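# Place the cheese cube in the tray gently

## Task

Move the cheese cube into the tray, gripping it lightly enough that it is not crushed or deformed.

## Robot and tools

Robot: two 6-joint arms, left_arm and right_arm, each ending in a parallel two-finger gripper with a wrist camera. In the scene frame the origin sits at table-top height halfway between the arms' nominal bases, +z is up, +x points out over the table, and left_arm is on the +y side. Image left/right does not match arm names. Calibrated bases: left_arm at (+0.052, +0.265, +0.020) m, right_arm at (+0.019, -0.276, +0.020) m, both nearly unrotated (small yaw), up = +z.

Frames: every hand position, orientation, target and offset for an arm is in that arm's own base frame. Fixed cameras and the table use the scene frame. A gripper's fingers point along its +z and close along its y. end_effector_position is the point between the pads, about 1 cm short of the fingertips. Reported poses can be off by a few centimetres, more at long reach.

execute_actions(actions, cameras): actions is a list of actions; each action is a list of up to 15 rows; each row lasts one step of 1/30 s, and if fewer than 15 rows are given the last one repeats to fill 15 steps. A row is always 14 numbers in [-1, 1]: left_arm dx, dy, dz, rx, ry, rz, opening, then right_arm in the same order. The six pose numbers are an offset, not a pose: they are counted from that arm's Hand target at the start of the action (every row from that same start), along that arm's base axes, with 1.0 = 0.6 m or 180 degrees. rx, ry, rz form one rotation vector, turning about the Hand target's position. Sending the same offset again moves the arm further. All six zero re-requests the current Hand target. Opening is absolute: +1 fully open (0.094 m), -1 shut; a 0 is a real half-open command, so repeat the current opening to leave a gripper alone. An empty actions list just returns state and images.

move(target, speed, blend, opening_speed, blocking, cameras): target is one 14-number row or a list of up to 15 rows, laid out as above; every row is an offset from the same starting Hand targets, not from the previous row. Paths are straight lines, at least 0.5 s, cut off at 10 s. speed is the top path speed in m/s, 0.002 to 2.9, default 0.25 (turning up to twice that in rad/s); one value or one per target. blend (m) rounds corners between listed targets. opening_speed sets how fast the commanded opening changes, per second on the -1..+1 scale, at least 0.2; use it near 0.2 when closing on the cheese. blocking=false returns after about 0.5 s while the move continues. Moves do not avoid obstacles or the other arm, and grippers overshoot and lag more when fast or when the arm is nearly straight. Keep paths away from an arm's own base, since passing close can flip its shoulder posture. The result adds a move: line with the outcome (done, off_target, moving, held, fault) and limits (paced = pose clipped, held = steps withheld). done means at rest within 10 mm and 2 degrees; neither done nor off_target tells you about contact.

wait(seconds 0 to 10): lets the scene run with commands held; a running move continues. stop: brakes a running move, needing some distance. zoom_image(camera, region [x0, y0, x1, y1] in pixels, at most 504 by 504) gives a closer look at the latest image of cam_high, cam_low, cam_left_wrist or cam_right_wrist. read_manual gives only licence text. finished_scene(scene=1) ends the scene irreversibly; the cube must stay in the tray afterwards.

Control details: each step the commanded orientation is limited to 40 degrees from the measured one. Hand target is the last commanded pose after that limit, and the base for the next offsets. Friction and weight often leave the gripper a centimetre or so short; a further call (even all zeros) asks again, or send the remaining gap as an offset. An arm blocked by an object keeps pushing until commanded back past its gripper. The simulation keeps running between calls.

Results: per arm end_effector_position (m) and end_effector_quat_wxyz in base frame, Hand target, Tool commands, joint positions (the last is the finger opening in metres), joint velocities ("within noise" means still), joint torques (joints 1 to 3 wrap at ±28 N m, with offsets and noise), grip_measured on the -1..+1 scale, and grip_effort_nm (gripper motor effort, negative closing; not a pad force). grip_measured reads up to about 2.5 mm wide when empty and keeps following the command even after contact, so it does not show touch. Roughly 0.05 below the touch reading (more for soft items) the gripper is at full force, about 50 to 64 N per pad; the cheese will squash further the lower you command. Release by commanding well above grip_measured.

Cameras: cam_high (overhead, near scene (0.14, 0.86, 1.16)), cam_low (near (1.25, 0.65, 0.25)), cam_left_wrist, cam_right_wrist, each 896x504. Calibrations are approximate; fixed cameras may have shifted a couple of degrees and millimetres; wrist images can lag while moving.

Avoid: dropping the cube, releasing it while moving, fast impacts, hard presses, letting anything leave the table, arm stops, and any contact between the two arms or grippers (the clearance check does not guard gripper-to-gripper contact; closing on the other gripper's fingers counts as a press). Motors heat when holding loads, reaching far or pushing unreachable targets: MOTOR HOT appears at 75 °C, at 90 °C that arm folds and idles, at 100 °C it goes limp. Loose objects may get small random nudges.

Each tool is called after "Request:" by a JSON object that holds its "method" and its "body".

## Session

Request:
{"method": "execute_actions", "body": {"actions": []}}

Scene clock: 0.00 s.
left_arm: end_effector_position=(+0.2148, -0.1003, +0.1835) grip_measured=+1.000 grip_effort_nm=n/a end_effector_quat_wxyz=(+0.535, -0.012, +0.838, +0.103) | right_arm: end_effector_position=(+0.2645, +0.0567, +0.2197) grip_measured=+1.000 grip_effort_nm=n/a end_effector_quat_wxyz=(+0.646, +0.131, +0.750, -0.066)
Joint positions: left_arm=[-1.185 0.948 0.659 -0.895 -1.118 -0.969 0.094] | right_arm=[0.825 0.733 0.397 -0.003 1.075 0.371 0.094]
Joint velocities: within noise
Joint torques (N m): no reading
Heat: left arm: 37 °C; right arm: 38 °C.
Hand target: left_arm +0.2161, -0.0998, +0.1905; +0.544, -0.018, +0.833, +0.101 | right_arm +0.2643, +0.0555, +0.2248; +0.649, +0.136, +0.746, -0.065
Tool commands: left_gripper/opening=+1.0 right_gripper/opening=+1.0

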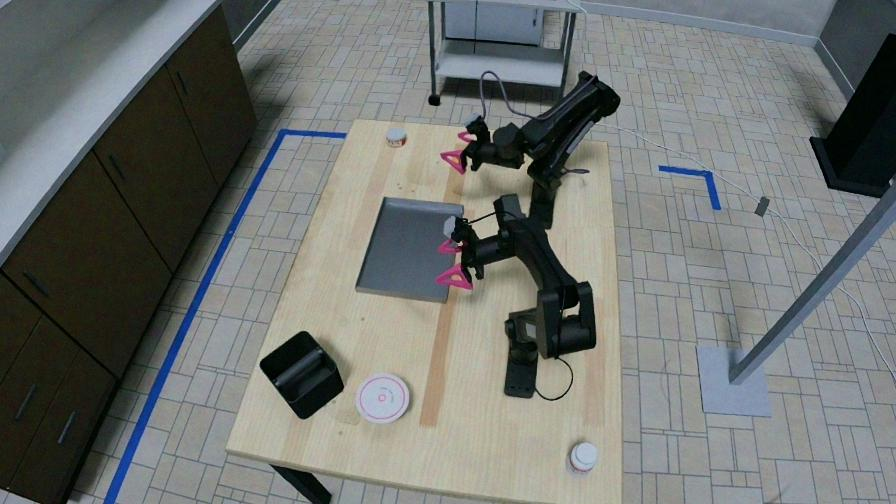

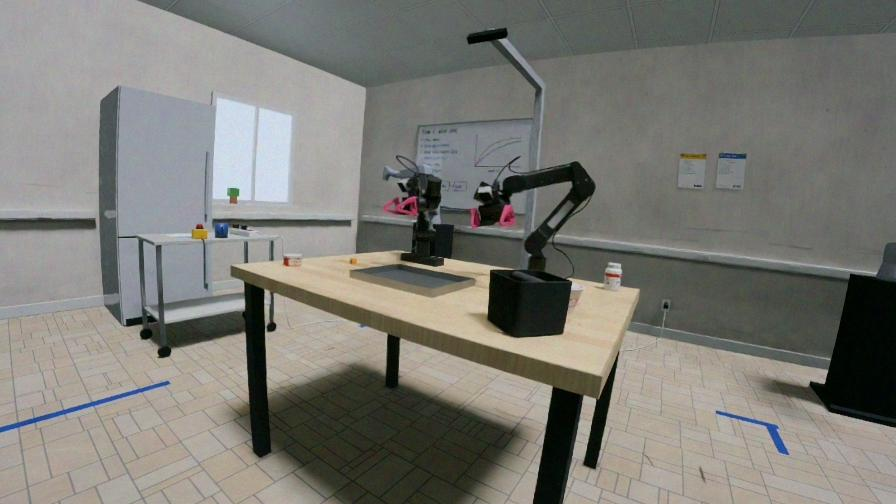

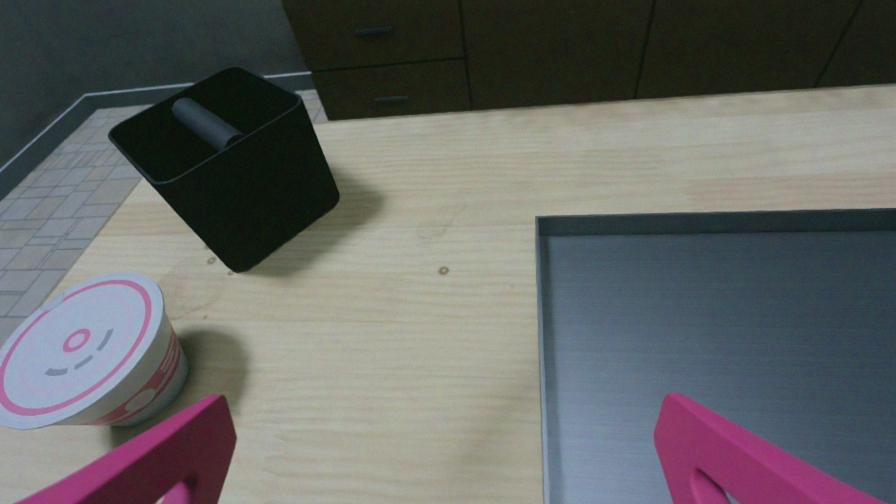

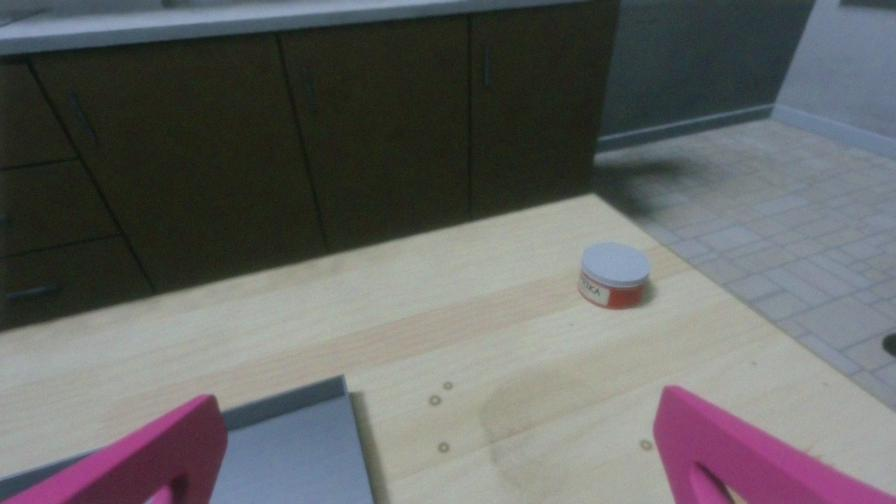

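Request:
{"method": "zoom_image", "body": {"camera": "cam_low", "region": [320, 230, 480, 320]}}

Request:
{"method": "zoom_image", "body": {"camera": "cam_high", "region": [340, 100, 640, 320]}}

Request:
{"method": "zoom_image", "body": {"camera": "cam_right_wrist", "region": [640, 400, 896, 504]}}

Scaled by 3.150 from the camera's 896x504 image, which has a finer 1280x720 frame.

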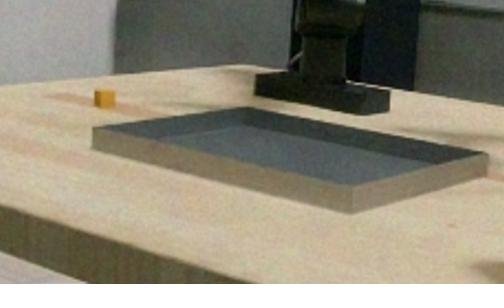

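Scaled by 1.680 from the camera's 896x504 image, which has a finer 1280x720 frame.

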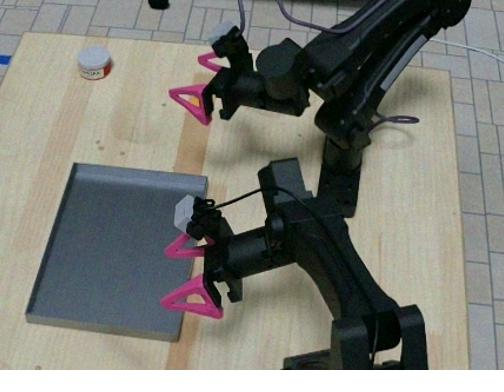

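Scaled by 1.969 from the camera's 896x504 image, which has a finer 1280x720 frame.

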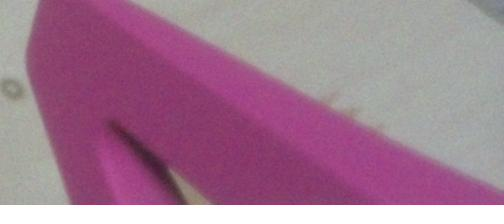

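Request:
{"method": "zoom_image", "body": {"camera": "cam_high", "region": [420, 130, 500, 190]}}

Request:
{"method": "zoom_image", "body": {"camera": "cam_low", "region": [340, 250, 368, 270]}}

Scaled by 6.300 from the camera's 896x504 image, which has a finer 1280x720 frame.

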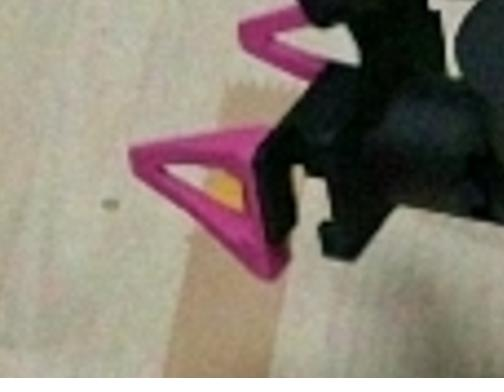

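Scaled by 18.000 from the camera's 896x504 image, which has a finer 1280x720 frame.

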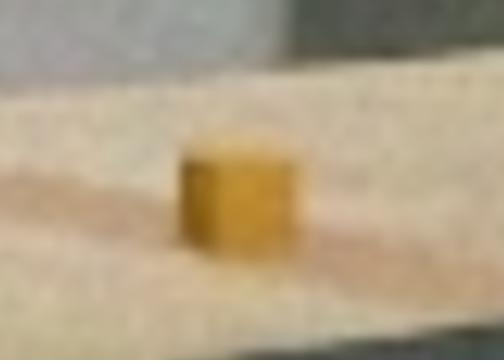

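Request:
{"method": "move", "body": {"target": [0,0,0,0,0,0,1, 0.0562,-0.2792,-0.1247,0.1137,0.4375,0.0136,1], "speed": 0.45, "cameras": ["cam_high","cam_right_wrist"]}}

Scene clock: 14.13 s.
left_arm: end_effector_position=(+0.2148, -0.1003, +0.1835) grip_measured=+1.000 grip_effort_nm=-0.012 end_effector_quat_wxyz=(+0.535, -0.012, +0.838, +0.103) | right_arm: end_effector_position=(+0.2942, -0.1114, +0.1477) grip_measured=+1.000 grip_effort_nm=-0.002 end_effector_quat_wxyz=(+0.001, +0.156, +0.988, -0.004)
Joint positions: left_arm=[-1.185 0.948 0.659 -0.895 -1.118 -0.969 0.094] | right_arm=[-0.361 1.732 1.559 -1.395 0.007 -0.048 0.094]
Joint velocities: within noise
Joint torques (N m): left_arm=[-0.01 -1.26 6.58 0.66 -0.66 -0.02] | right_arm=[-0.1 -6.06 7.75 0.23 -0.06 -0.07]
Heat: left arm: 38 °C; right arm: 39 °C.
Hand target: left_arm +0.2161, -0.0998, +0.1905; +0.544, -0.018, +0.833, +0.101 | right_arm +0.2980, -0.1120, +0.1501; +0.000, +0.154, +0.988, +0.000
Off the commanded pose: left_arm 0.007 m, 1 deg | right_arm 0.005 m, 1 deg.
move: done
camera_calibration:
cam_right_wrist: T_world_to_cam=[[-0.310966, -0.950168, 0.0219294, -0.0186222], [-0.853841, 0.289426, 0.432652, 0.257312], [-0.417439, 0.115816, -0.901294, 0.362951], [0, 0, 0, 1]] pos_world=[0.365422, -0.134202, 0.216208]
Images, in order (width x height): cam_high 896x504, cam_right_wrist 896x504.

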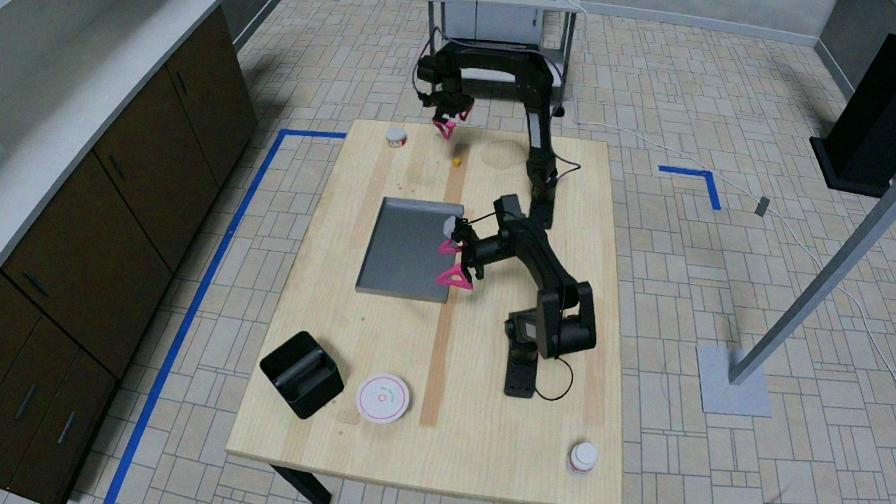

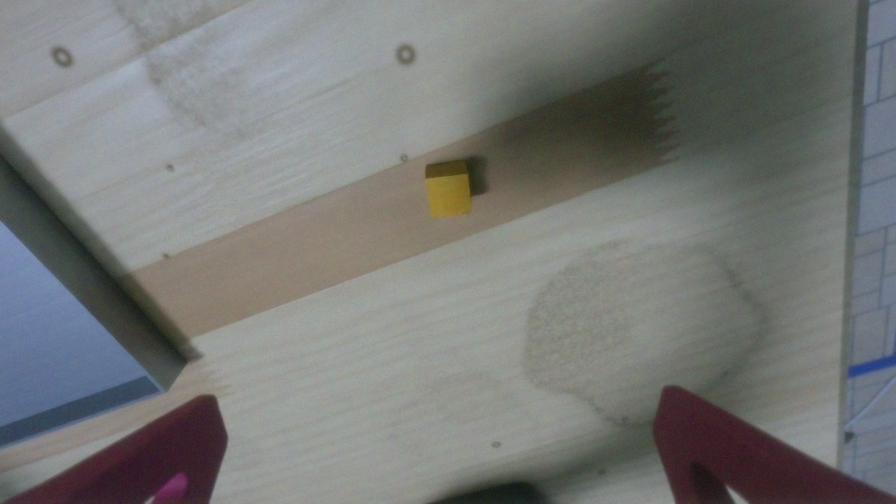

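Request:
{"method": "zoom_image", "body": {"camera": "cam_right_wrist", "region": [400, 140, 500, 240]}}

Scaled by 5.040 from the camera's 896x504 image, which has a finer 1280x720 frame.

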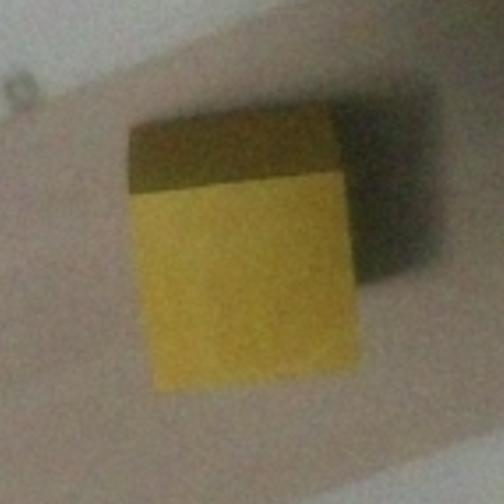

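Request:
{"method": "move", "body": {"target": [0,0,0,0,0,0,1, 0.0022,-0.0095,-0.1628,0,0,0.0283,-0.3], "speed": 0.2, "cameras": ["cam_right_wrist"]}}

Request:
{"method": "zoom_image", "body": {"camera": "cam_right_wrist", "region": [300, 220, 600, 504]}}

Scene clock: 25.53 s.
left_arm: end_effector_position=(+0.2148, -0.1003, +0.1835) grip_measured=+1.000 grip_effort_nm=-0.012 end_effector_quat_wxyz=(+0.535, -0.012, +0.838, +0.103) | right_arm: end_effector_position=(+0.2976, -0.1165, +0.0583) grip_measured=-0.297 grip_effort_nm=-0.159 end_effector_quat_wxyz=(+0.000, +0.110, +0.994, -0.004)
Joint positions: left_arm=[-1.185 0.948 0.659 -0.895 -1.118 -0.969 0.094] | right_arm=[-0.372 1.787 1.267 -1.048 0.007 -0.152 0.033]
Joint velocities: within noise
Joint torques (N m): left_arm=[-0.02 -1.28 6.56 0.66 -0.66 -0.03] | right_arm=[-0.4 -6.52 4.63 0.53 -0.07 -0.05]
Heat: left arm: 38 °C; right arm: 38 °C.
Hand target: left_arm +0.2161, -0.0998, +0.1905; +0.544, -0.018, +0.833, +0.101 | right_arm +0.2992, -0.1177, +0.0524; +0.000, +0.110, +0.994, +0.000
Off the commanded pose: left_arm 0.007 m, 1 deg | right_arm 0.006 m, 0 deg.
move: done
camera_calibration:
cam_right_wrist: T_world_to_cam=[[-0.221623, -0.974882, 0.0220911, -0.0498855], [-0.876466, 0.209077, 0.433697, 0.297697], [-0.427423, 0.0767552, -0.900788, 0.282767], [0, 0, 0, 1]] pos_world=[0.370727, -0.132578, 0.126705]
Images, in order (width x height): cam_right_wrist 896x504.

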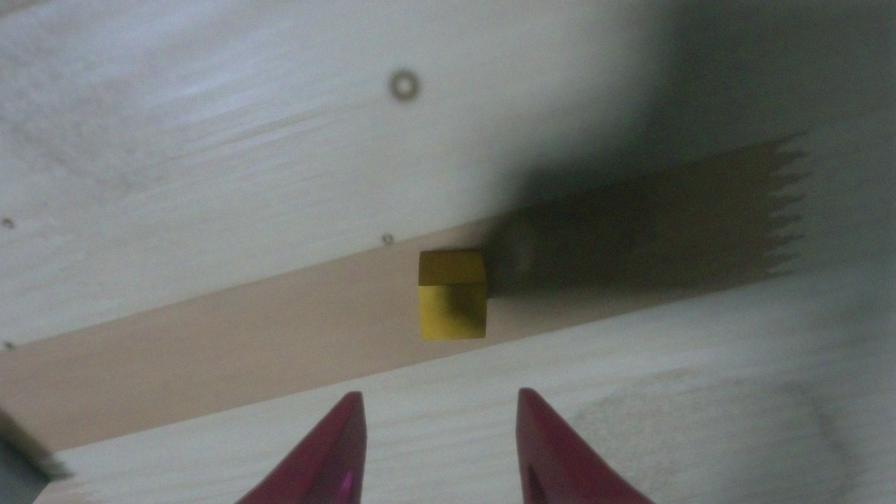

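Scaled by 1.680 from the camera's 896x504 image, which has a finer 1280x720 frame.

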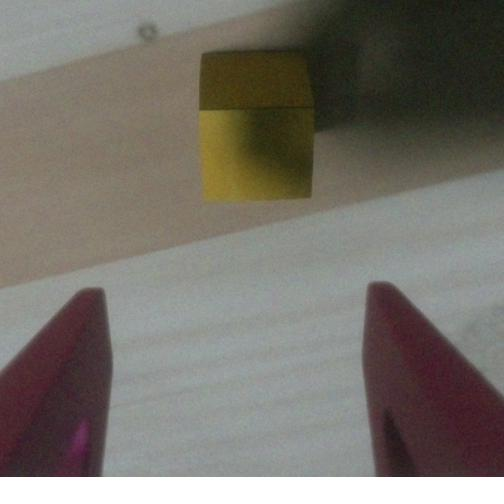

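Request:
{"method": "wait", "body": {"seconds": 0, "cameras": ["cam_low","cam_high"]}}

Request:
{"method": "zoom_image", "body": {"camera": "cam_low", "region": [300, 180, 440, 280]}}

Request:
{"method": "zoom_image", "body": {"camera": "cam_high", "region": [410, 100, 510, 190]}}

Scene clock: 33.00 s.
left_arm: end_effector_position=(+0.2148, -0.1003, +0.1835) grip_measured=+1.000 grip_effort_nm=-0.002 end_effector_quat_wxyz=(+0.535, -0.012, +0.838, +0.103) | right_arm: end_effector_position=(+0.2978, -0.1166, +0.0583) grip_measured=-0.297 grip_effort_nm=-0.164 end_effector_quat_wxyz=(+0.001, +0.110, +0.994, -0.004)
Joint positions: left_arm=[-1.185 0.948 0.659 -0.895 -1.118 -0.969 0.094] | right_arm=[-0.372 1.787 1.267 -1.047 0.007 -0.152 0.033]
Joint velocities: within noise
Joint torques (N m): left_arm=[-0.02 -1.26 6.56 0.65 -0.66 -0.02] | right_arm=[-0.43 -6.37 4.67 0.53 -0.08 -0.06]
Heat: left arm: 38 °C; right arm: 37 °C.
Hand target: left_arm +0.2161, -0.0998, +0.1905; +0.544, -0.018, +0.833, +0.101 | right_arm +0.2992, -0.1177, +0.0524; +0.000, +0.110, +0.994, +0.000
Tool commands: left_gripper/opening=+1.0 right_gripper/opening=-0.3
Off the commanded pose: left_arm 0.007 m, 1 deg | right_arm 0.006 m, 0 deg.
Images, in order (width x height): cam_high 896x504, cam_low 896x504.

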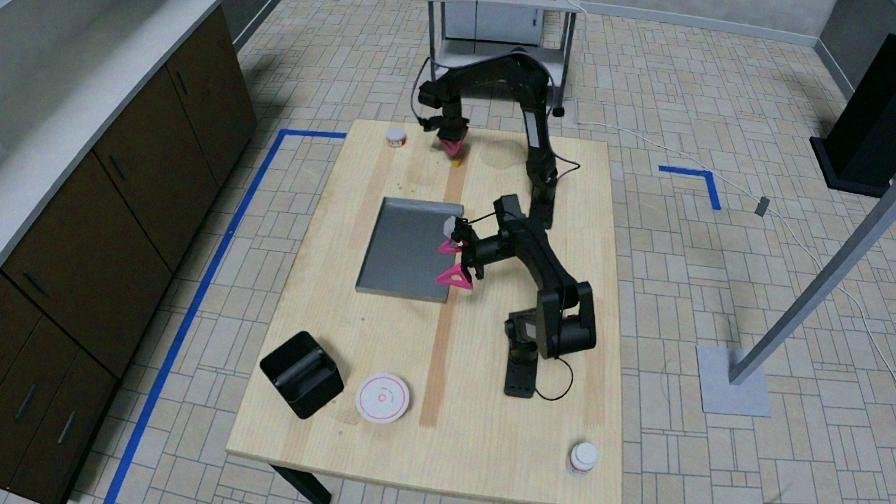

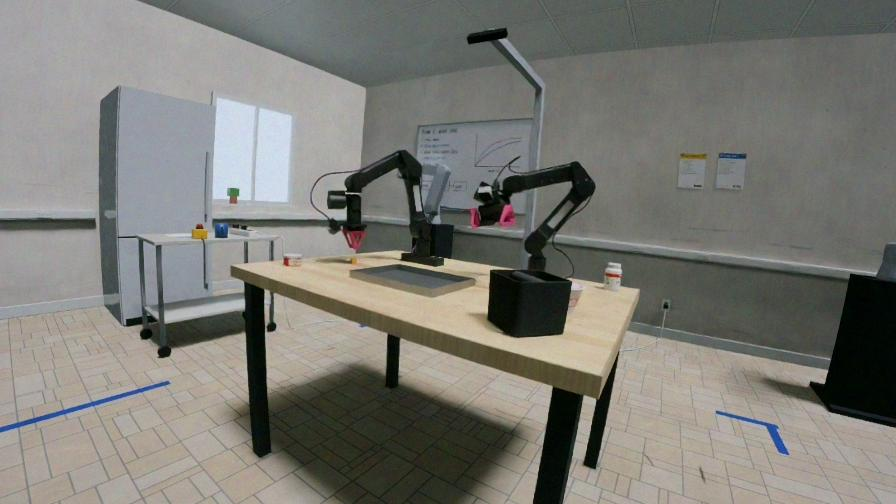

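Scaled by 3.600 from the camera's 896x504 image, which has a finer 1280x720 frame.

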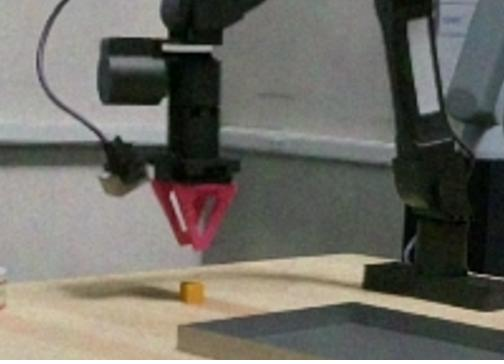

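Scaled by 5.040 from the camera's 896x504 image, which has a finer 1280x720 frame.

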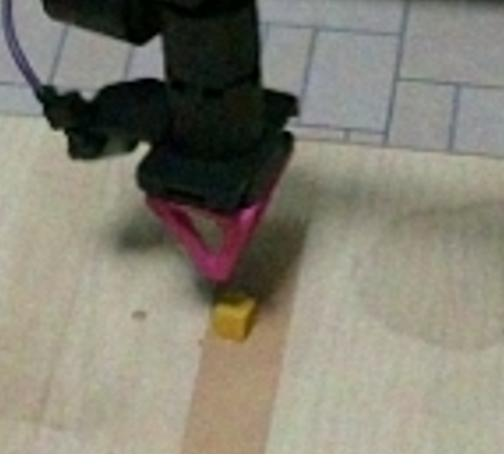

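Request:
{"method": "zoom_image", "body": {"camera": "cam_low", "region": [335, 225, 375, 270]}}

Request:
{"method": "zoom_image", "body": {"camera": "cam_high", "region": [435, 130, 475, 170]}}

Scaled by 11.200 from the camera's 896x504 image, which has a finer 1280x720 frame.

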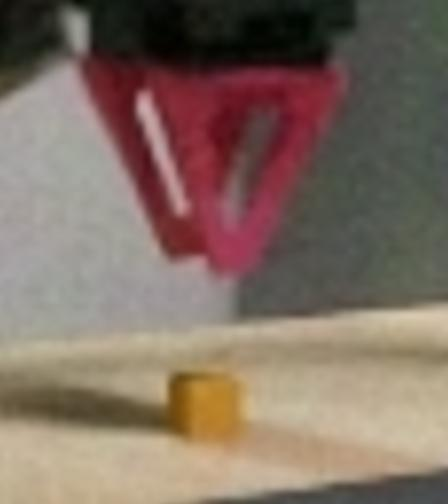

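Scaled by 12.600 from the camera's 896x504 image, which has a finer 1280x720 frame.

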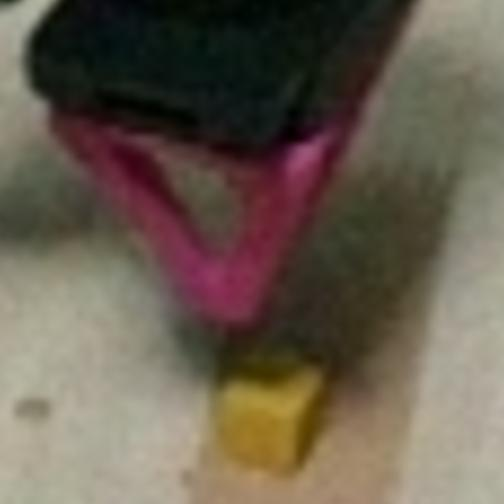

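Request:
{"method": "move", "body": {"target": [0,0,0,0,0,0,1, -0.0037,-0.0053,-0.0388,0,0,0.0044,-0.3], "speed": 0.1, "cameras": ["cam_low","cam_high","cam_right_wrist"]}}

Request:
{"method": "zoom_image", "body": {"camera": "cam_low", "region": [335, 225, 375, 270]}}

Request:
{"method": "zoom_image", "body": {"camera": "cam_high", "region": [435, 130, 475, 170]}}

Request:
{"method": "zoom_image", "body": {"camera": "cam_right_wrist", "region": [320, 300, 570, 504]}}

Scene clock: 45.43 s.
left_arm: end_effector_position=(+0.2148, -0.1003, +0.1835) grip_measured=+1.000 grip_effort_nm=-0.012 end_effector_quat_wxyz=(+0.535, -0.012, +0.838, +0.103) | right_arm: end_effector_position=(+0.2969, -0.1203, +0.0367) grip_measured=-0.297 grip_effort_nm=-0.164 end_effector_quat_wxyz=(+0.003, +0.103, +0.995, -0.005)
Joint positions: left_arm=[-1.185 0.948 0.659 -0.895 -1.118 -0.969 0.094] | right_arm=[-0.384 1.811 1.206 -0.957 0.007 -0.177 0.033]
Joint velocities: within noise
Joint torques (N m): left_arm=[-0.03 -1.28 6.57 0.66 -0.67 -0.02] | right_arm=[-0.39 -6.31 4.26 0.58 -0.07 -0.07]
Heat: left arm: 38 °C; right arm: 37 °C.
Hand target: left_arm +0.2161, -0.0998, +0.1905; +0.544, -0.018, +0.833, +0.101 | right_arm +0.2970, -0.1208, +0.0291; +0.000, +0.103, +0.995, +0.000
Off the commanded pose: left_arm 0.007 m, 1 deg | right_arm 0.008 m, 1 deg.
move: done
camera_calibration:
cam_right_wrist: T_world_to_cam=[[-0.208322, -0.977785, 0.0231993, -0.0576196], [-0.881606, 0.197996, 0.428448, 0.307673], [-0.423523, 0.0688023, -0.903269, 0.261276], [0, 0, 0, 1]] pos_world=[0.369899, -0.135234, 0.105517]
Images, in order (width x height): cam_high 896x504, cam_low 896x504, cam_right_wrist 896x504.

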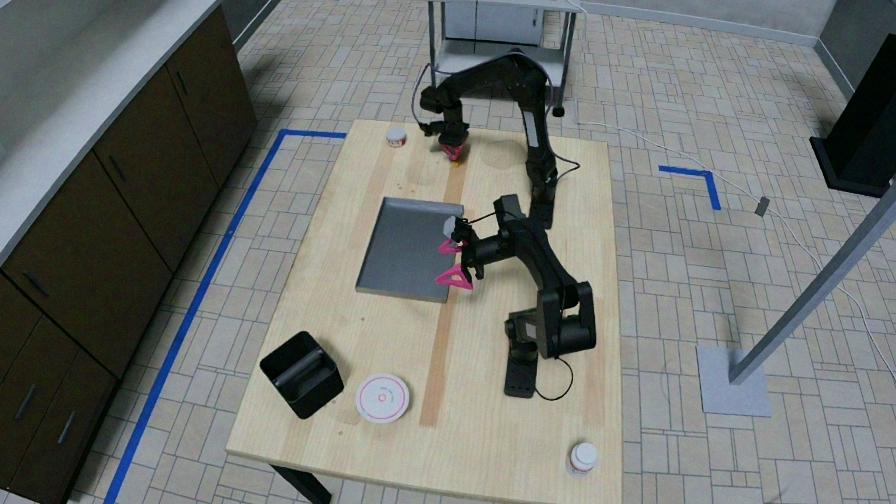

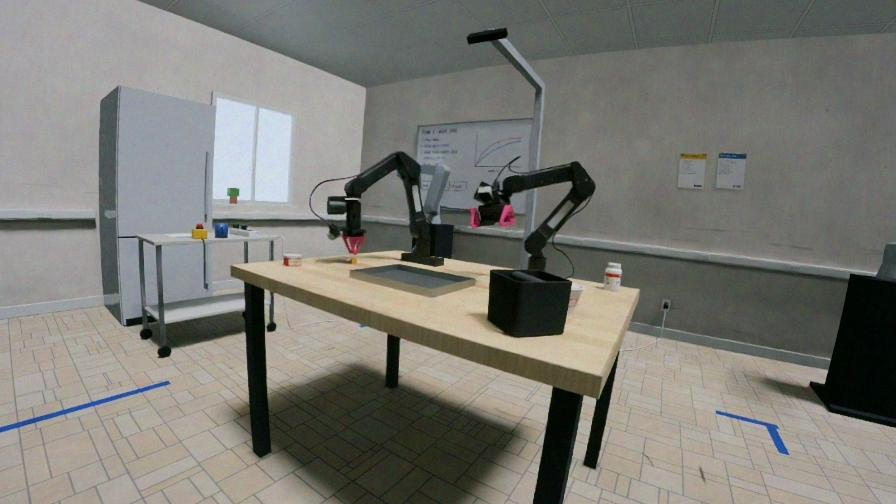

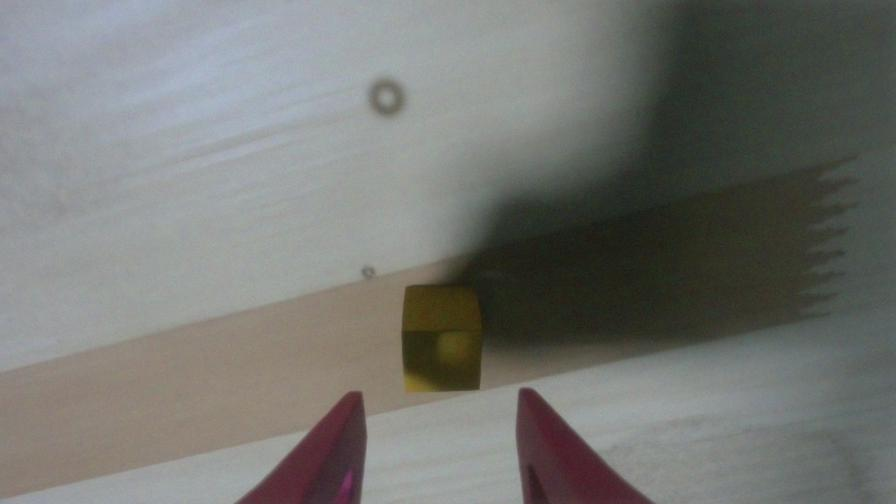

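Scaled by 11.200 from the camera's 896x504 image, which has a finer 1280x720 frame.

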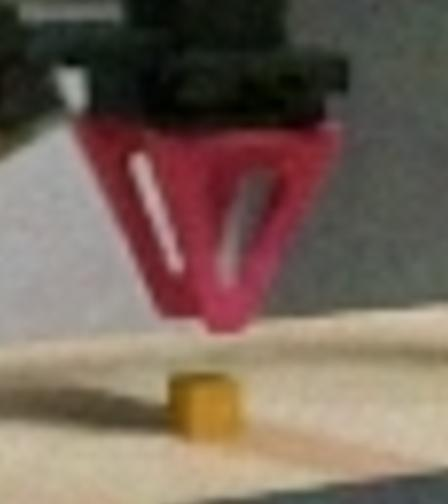

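Scaled by 12.600 from the camera's 896x504 image, which has a finer 1280x720 frame.

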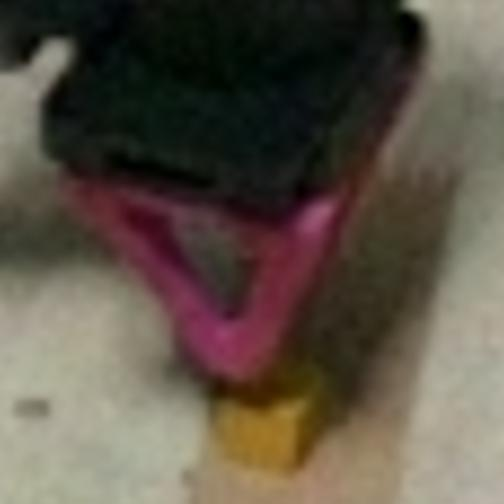

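Scaled by 2.016 from the camera's 896x504 image, which has a finer 1280x720 frame.

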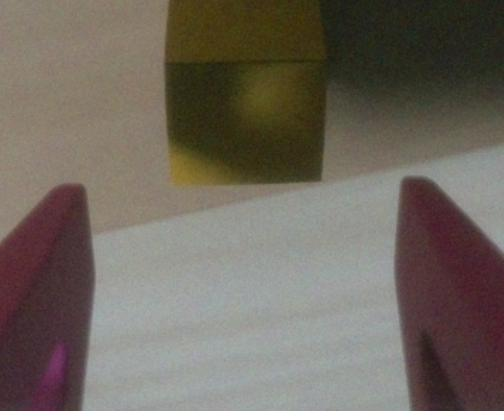

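Request:
{"method": "move", "body": {"target": [0,0,0,0,0,0,1, -0.0025,0,-0.0505,0,0,0,-0.3], "speed": 0.1, "cameras": ["cam_low","cam_high","cam_right_wrist"]}}

Request:
{"method": "zoom_image", "body": {"camera": "cam_low", "region": [335, 225, 375, 270]}}

Request:
{"method": "zoom_image", "body": {"camera": "cam_right_wrist", "region": [320, 300, 570, 504]}}

Scene clock: 50.83 s.
left_arm: end_effector_position=(+0.2148, -0.1003, +0.1835) grip_measured=+1.000 grip_effort_nm=-0.012 end_effector_quat_wxyz=(+0.535, -0.012, +0.838, +0.103) | right_arm: end_effector_position=(+0.2961, -0.1200, +0.0062) grip_measured=-0.297 grip_effort_nm=-0.159 end_effector_quat_wxyz=(+0.003, +0.102, +0.995, -0.005)
Joint positions: left_arm=[-1.185 0.948 0.659 -0.895 -1.118 -0.969 0.094] | right_arm=[-0.384 1.856 1.133 -0.839 0.007 -0.18 0.033]
Joint velocities: within noise
Joint torques (N m): left_arm=[-0.02 -1.26 6.57 0.65 -0.66 -0.02] | right_arm=[-0.55 -6.38 4.12 0.55 -0.08 -0.07]
Heat: left arm: 38 °C; right arm: 37 °C.
Hand target: left_arm +0.2161, -0.0998, +0.1905; +0.544, -0.018, +0.833, +0.101 | right_arm +0.2955, -0.1208, -0.0013; +0.000, +0.103, +0.995, +0.000
Off the commanded pose: left_arm 0.007 m, 1 deg | right_arm 0.008 m, 1 deg.
move: done
camera_calibration:
cam_right_wrist: T_world_to_cam=[[-0.206156, -0.978245, 0.0231444, -0.0575194], [-0.88187, 0.195991, 0.428828, 0.319843], [-0.424035, 0.0679951, -0.90309, 0.233468], [0, 0, 0, 1]] pos_world=[0.369201, -0.134829, 0.0750165]
Images, in order (width x height): cam_high 896x504, cam_low 896x504, cam_right_wrist 896x504.

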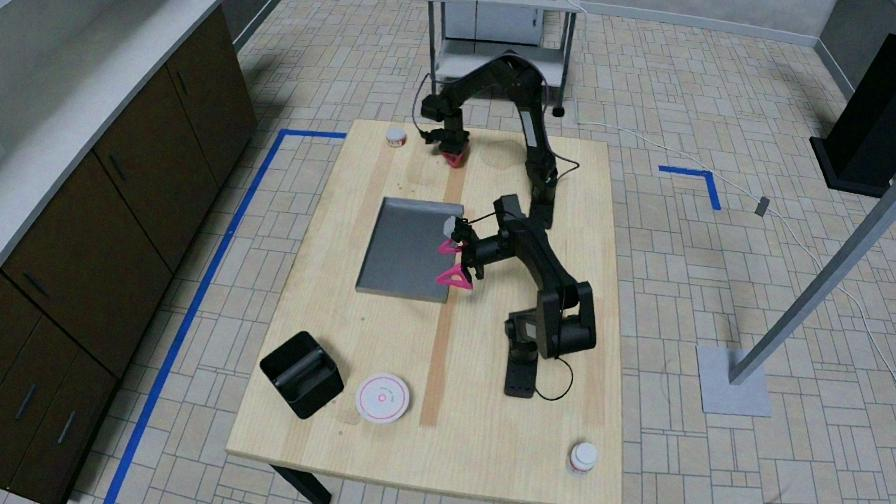

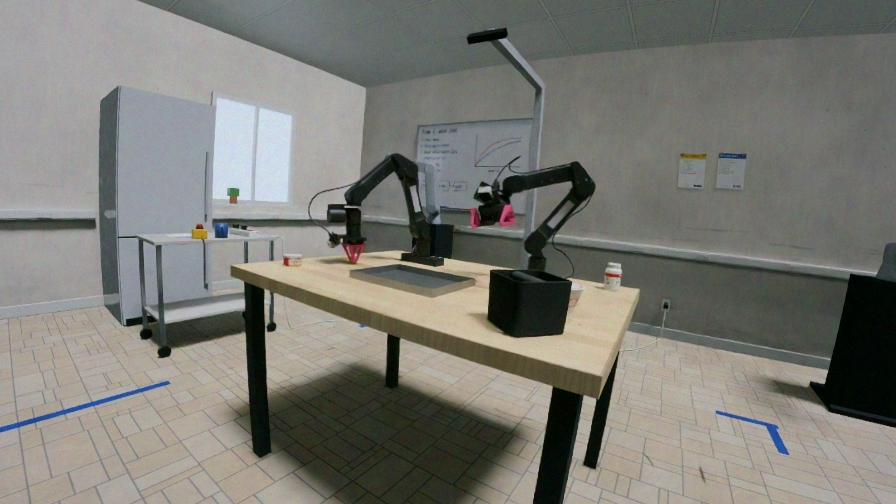

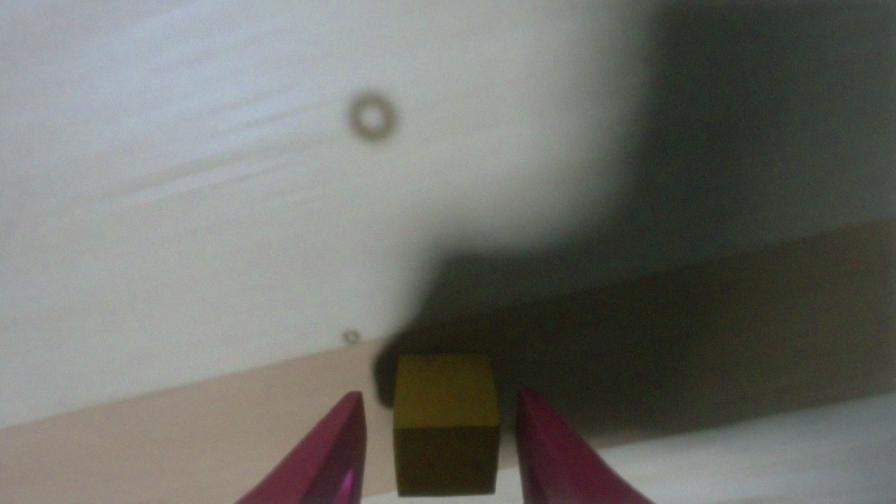

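Scaled by 11.200 from the camera's 896x504 image, which has a finer 1280x720 frame.

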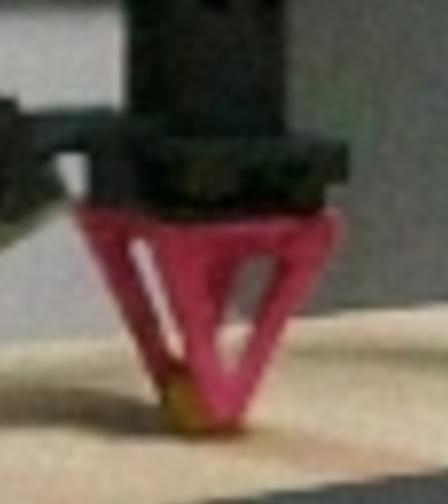

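Scaled by 2.016 from the camera's 896x504 image, which has a finer 1280x720 frame.

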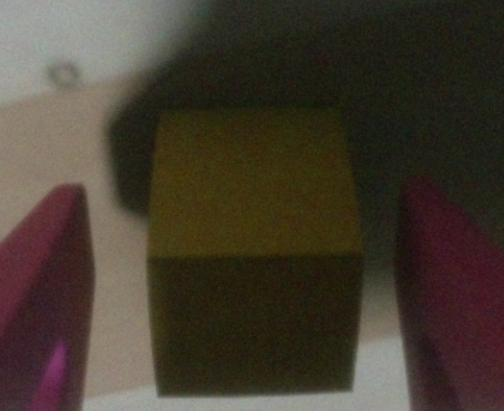

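Request:
{"method": "zoom_image", "body": {"camera": "cam_low", "region": [343, 250, 367, 270]}}

Request:
{"method": "zoom_image", "body": {"camera": "cam_high", "region": [440, 140, 472, 172]}}

Scaled by 21.000 from the camera's 896x504 image, which has a finer 1280x720 frame.

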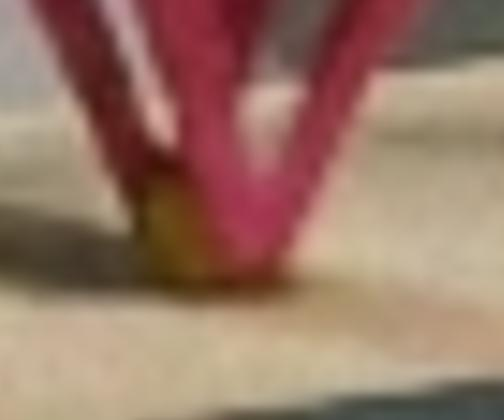

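Scaled by 15.750 from the camera's 896x504 image, which has a finer 1280x720 frame.

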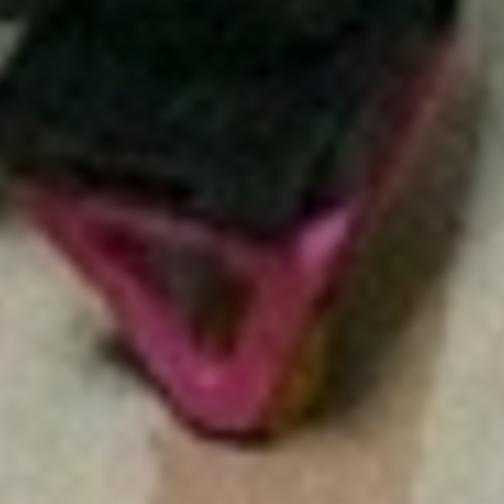

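Request:
{"method": "move", "body": {"target": [0,0,0,0,0,0,1, -0.0025,0,-0.0037,0,0,0,-0.48], "speed": 0.1, "opening_speed": 0.25, "cameras": ["cam_low","cam_right_wrist"]}}

Request:
{"method": "zoom_image", "body": {"camera": "cam_right_wrist", "region": [320, 300, 570, 504]}}

Request:
{"method": "zoom_image", "body": {"camera": "cam_low", "region": [343, 250, 367, 270]}}

Scene clock: 68.07 s.
left_arm: end_effector_position=(+0.2148, -0.1003, +0.1835) grip_measured=+1.000 grip_effort_nm=-0.007 end_effector_quat_wxyz=(+0.535, -0.012, +0.838, +0.103) | right_arm: end_effector_position=(+0.2953, -0.1208, +0.0043) grip_measured=-0.477 grip_effort_nm=-0.164 end_effector_quat_wxyz=(+0.004, +0.103, +0.995, -0.005)
Joint positions: left_arm=[-1.185 0.948 0.659 -0.895 -1.118 -0.969 0.094] | right_arm=[-0.387 1.856 1.124 -0.828 0.007 -0.181 0.025]
Joint velocities: within noise
Joint torques (N m): left_arm=[-0.02 -1.26 6.57 0.66 -0.66 -0.03] | right_arm=[-0.46 -6.37 3.85 0.53 -0.07 -0.07]
Heat: left arm: 38 °C; right arm: 36 °C.
Hand target: left_arm +0.2161, -0.0998, +0.1905; +0.544, -0.018, +0.833, +0.101 | right_arm +0.2940, -0.1209, -0.0035; +0.000, +0.103, +0.995, +0.000
Off the commanded pose: left_arm 0.007 m, 1 deg | right_arm 0.008 m, 1 deg.
move: done
camera_calibration:
cam_right_wrist: T_world_to_cam=[[-0.207957, -0.977856, 0.0234898, -0.0578786], [-0.882265, 0.197889, 0.42714, 0.320385], [-0.422329, 0.0681023, -0.903881, 0.231015], [0, 0, 0, 1]] pos_world=[0.368193, -0.13573, 0.0733206]
Images, in order (width x height): cam_low 896x504, cam_right_wrist 896x504.

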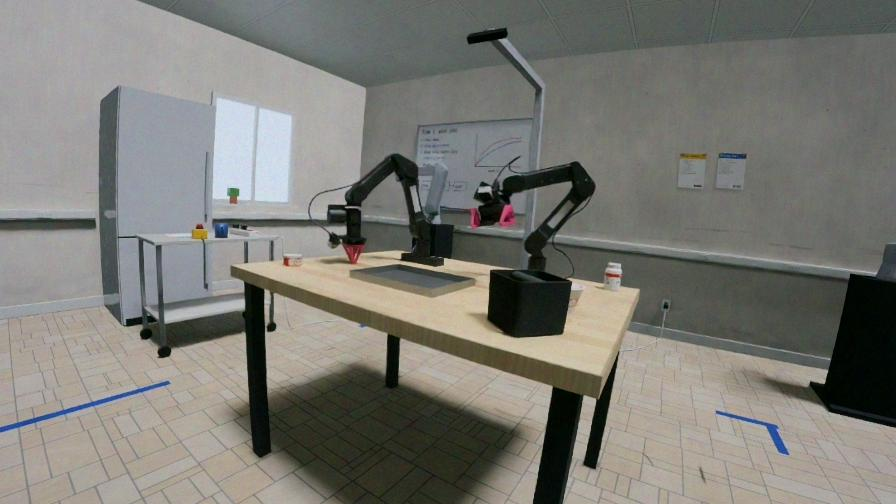

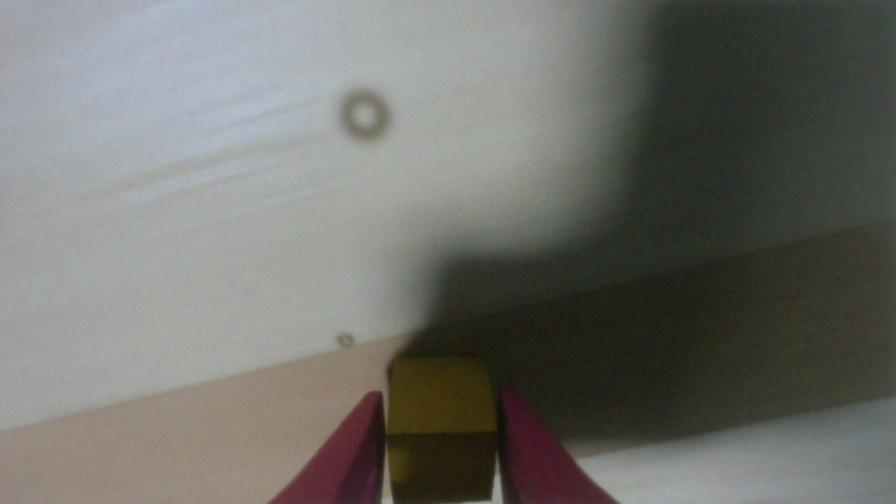

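Scaled by 2.016 from the camera's 896x504 image, which has a finer 1280x720 frame.

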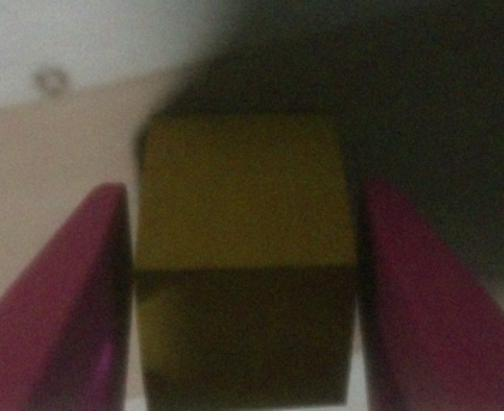

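Scaled by 21.000 from the camera's 896x504 image, which has a finer 1280x720 frame.

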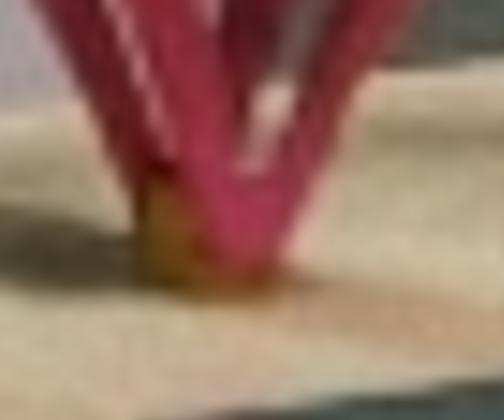

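Request:
{"method": "move", "body": {"target": [0,0,0,0,0,0,1, 0,0,0,0,0,0,-0.55], "speed": 0.1, "opening_speed": 0.2, "cameras": ["cam_right_wrist"]}}

Request:
{"method": "zoom_image", "body": {"camera": "cam_right_wrist", "region": [360, 340, 530, 504]}}

Scene clock: 70.63 s.
left_arm: end_effector_position=(+0.2148, -0.1003, +0.1835) grip_measured=+1.000 grip_effort_nm=-0.012 end_effector_quat_wxyz=(+0.535, -0.012, +0.838, +0.103) | right_arm: end_effector_position=(+0.2953, -0.1208, +0.0043) grip_measured=-0.547 grip_effort_nm=-0.164 end_effector_quat_wxyz=(+0.004, +0.103, +0.995, -0.005)
Joint positions: left_arm=[-1.185 0.948 0.659 -0.895 -1.118 -0.969 0.094] | right_arm=[-0.387 1.856 1.124 -0.828 0.007 -0.181 0.021]
Joint velocities: within noise
Joint torques (N m): left_arm=[-0.02 -1.26 6.56 0.67 -0.67 -0.02] | right_arm=[-0.42 -6.34 3.85 0.55 -0.08 -0.06]
Heat: left arm: 38 °C; right arm: 36 °C.
Hand target: left_arm +0.2161, -0.0998, +0.1905; +0.544, -0.018, +0.833, +0.101 | right_arm +0.2940, -0.1209, -0.0035; +0.000, +0.103, +0.995, +0.000
Off the commanded pose: left_arm 0.007 m, 1 deg | right_arm 0.008 m, 1 deg.
move: done
camera_calibration:
cam_right_wrist: T_world_to_cam=[[-0.207699, -0.97791, 0.023511, -0.0579612], [-0.88246, 0.197688, 0.426831, 0.320538], [-0.42205, 0.0679047, -0.904026, 0.230938], [0, 0, 0, 1]] pos_world=[0.368291, -0.135729, 0.0733214]
Images, in order (width x height): cam_right_wrist 896x504.

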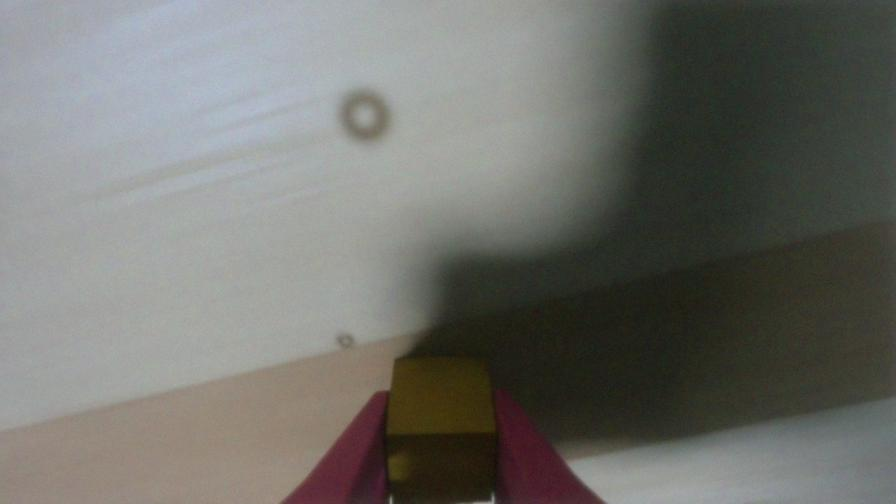

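Scaled by 2.965 from the camera's 896x504 image, which has a finer 1280x720 frame.

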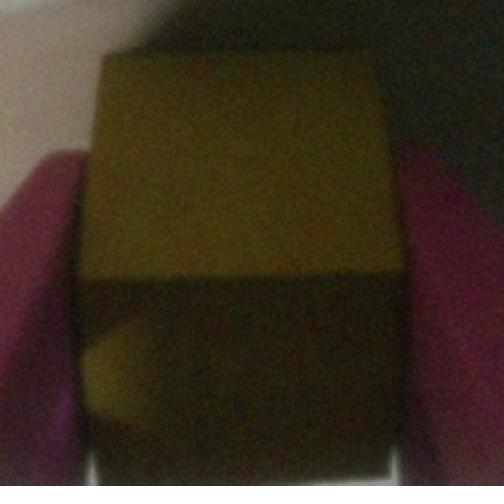

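Request:
{"method": "move", "body": {"target": [0,0,0,0,0,0,1, 0,0,0,0,0,0,-0.58], "speed": 0.1, "opening_speed": 0.2, "cameras": ["cam_right_wrist"]}}

Request:
{"method": "zoom_image", "body": {"camera": "cam_right_wrist", "region": [360, 340, 530, 504]}}

Scene clock: 72.23 s.
left_arm: end_effector_position=(+0.2148, -0.1003, +0.1835) grip_measured=+1.000 grip_effort_nm=-0.007 end_effector_quat_wxyz=(+0.535, -0.012, +0.838, +0.103) | right_arm: end_effector_position=(+0.2953, -0.1208, +0.0043) grip_measured=-0.576 grip_effort_nm=-0.232 end_effector_quat_wxyz=(+0.004, +0.103, +0.995, -0.005)
Joint positions: left_arm=[-1.185 0.948 0.659 -0.895 -1.118 -0.969 0.094] | right_arm=[-0.387 1.856 1.124 -0.828 0.007 -0.181 0.02]
Joint velocities: within noise
Joint torques (N m): left_arm=[-0.02 -1.28 6.58 0.66 -0.66 -0.03] | right_arm=[-0.44 -6.34 3.82 0.55 -0.06 -0.05]
Heat: left arm: 38 °C; right arm: 36 °C.
Hand target: left_arm +0.2161, -0.0998, +0.1905; +0.544, -0.018, +0.833, +0.101 | right_arm +0.2940, -0.1209, -0.0035; +0.000, +0.103, +0.995, +0.000
Off the commanded pose: left_arm 0.007 m, 1 deg | right_arm 0.008 m, 1 deg.
move: done
camera_calibration:
cam_right_wrist: T_world_to_cam=[[-0.207699, -0.97791, 0.023511, -0.0579612], [-0.88246, 0.197688, 0.426831, 0.320538], [-0.42205, 0.0679047, -0.904026, 0.230938], [0, 0, 0, 1]] pos_world=[0.368291, -0.135729, 0.0733214]
Images, in order (width x height): cam_right_wrist 896x504.

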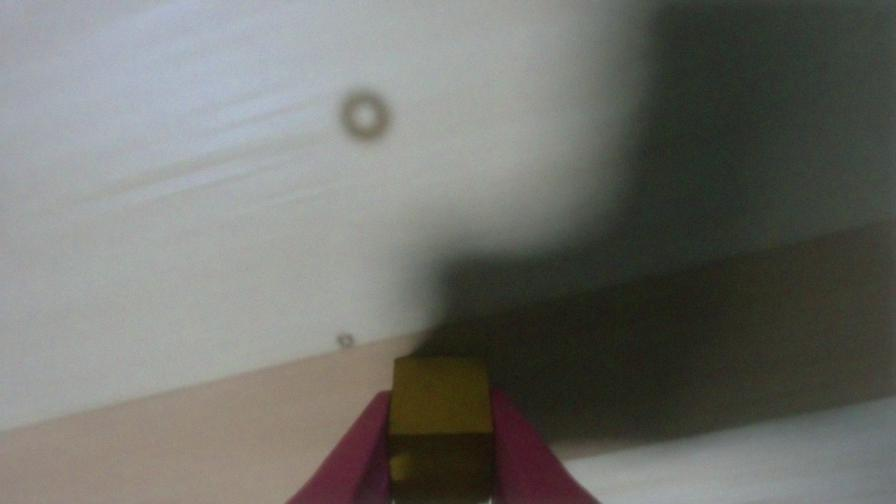

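Scaled by 2.965 from the camera's 896x504 image, which has a finer 1280x720 frame.

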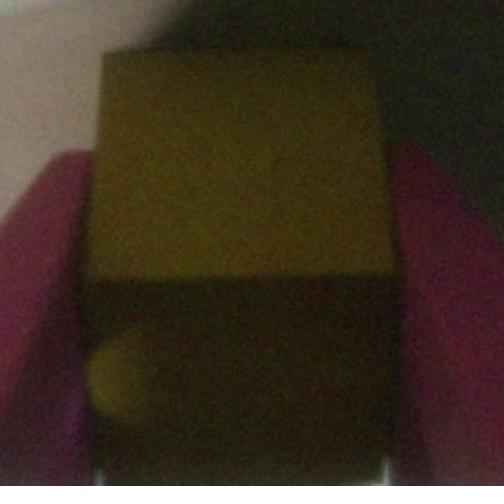

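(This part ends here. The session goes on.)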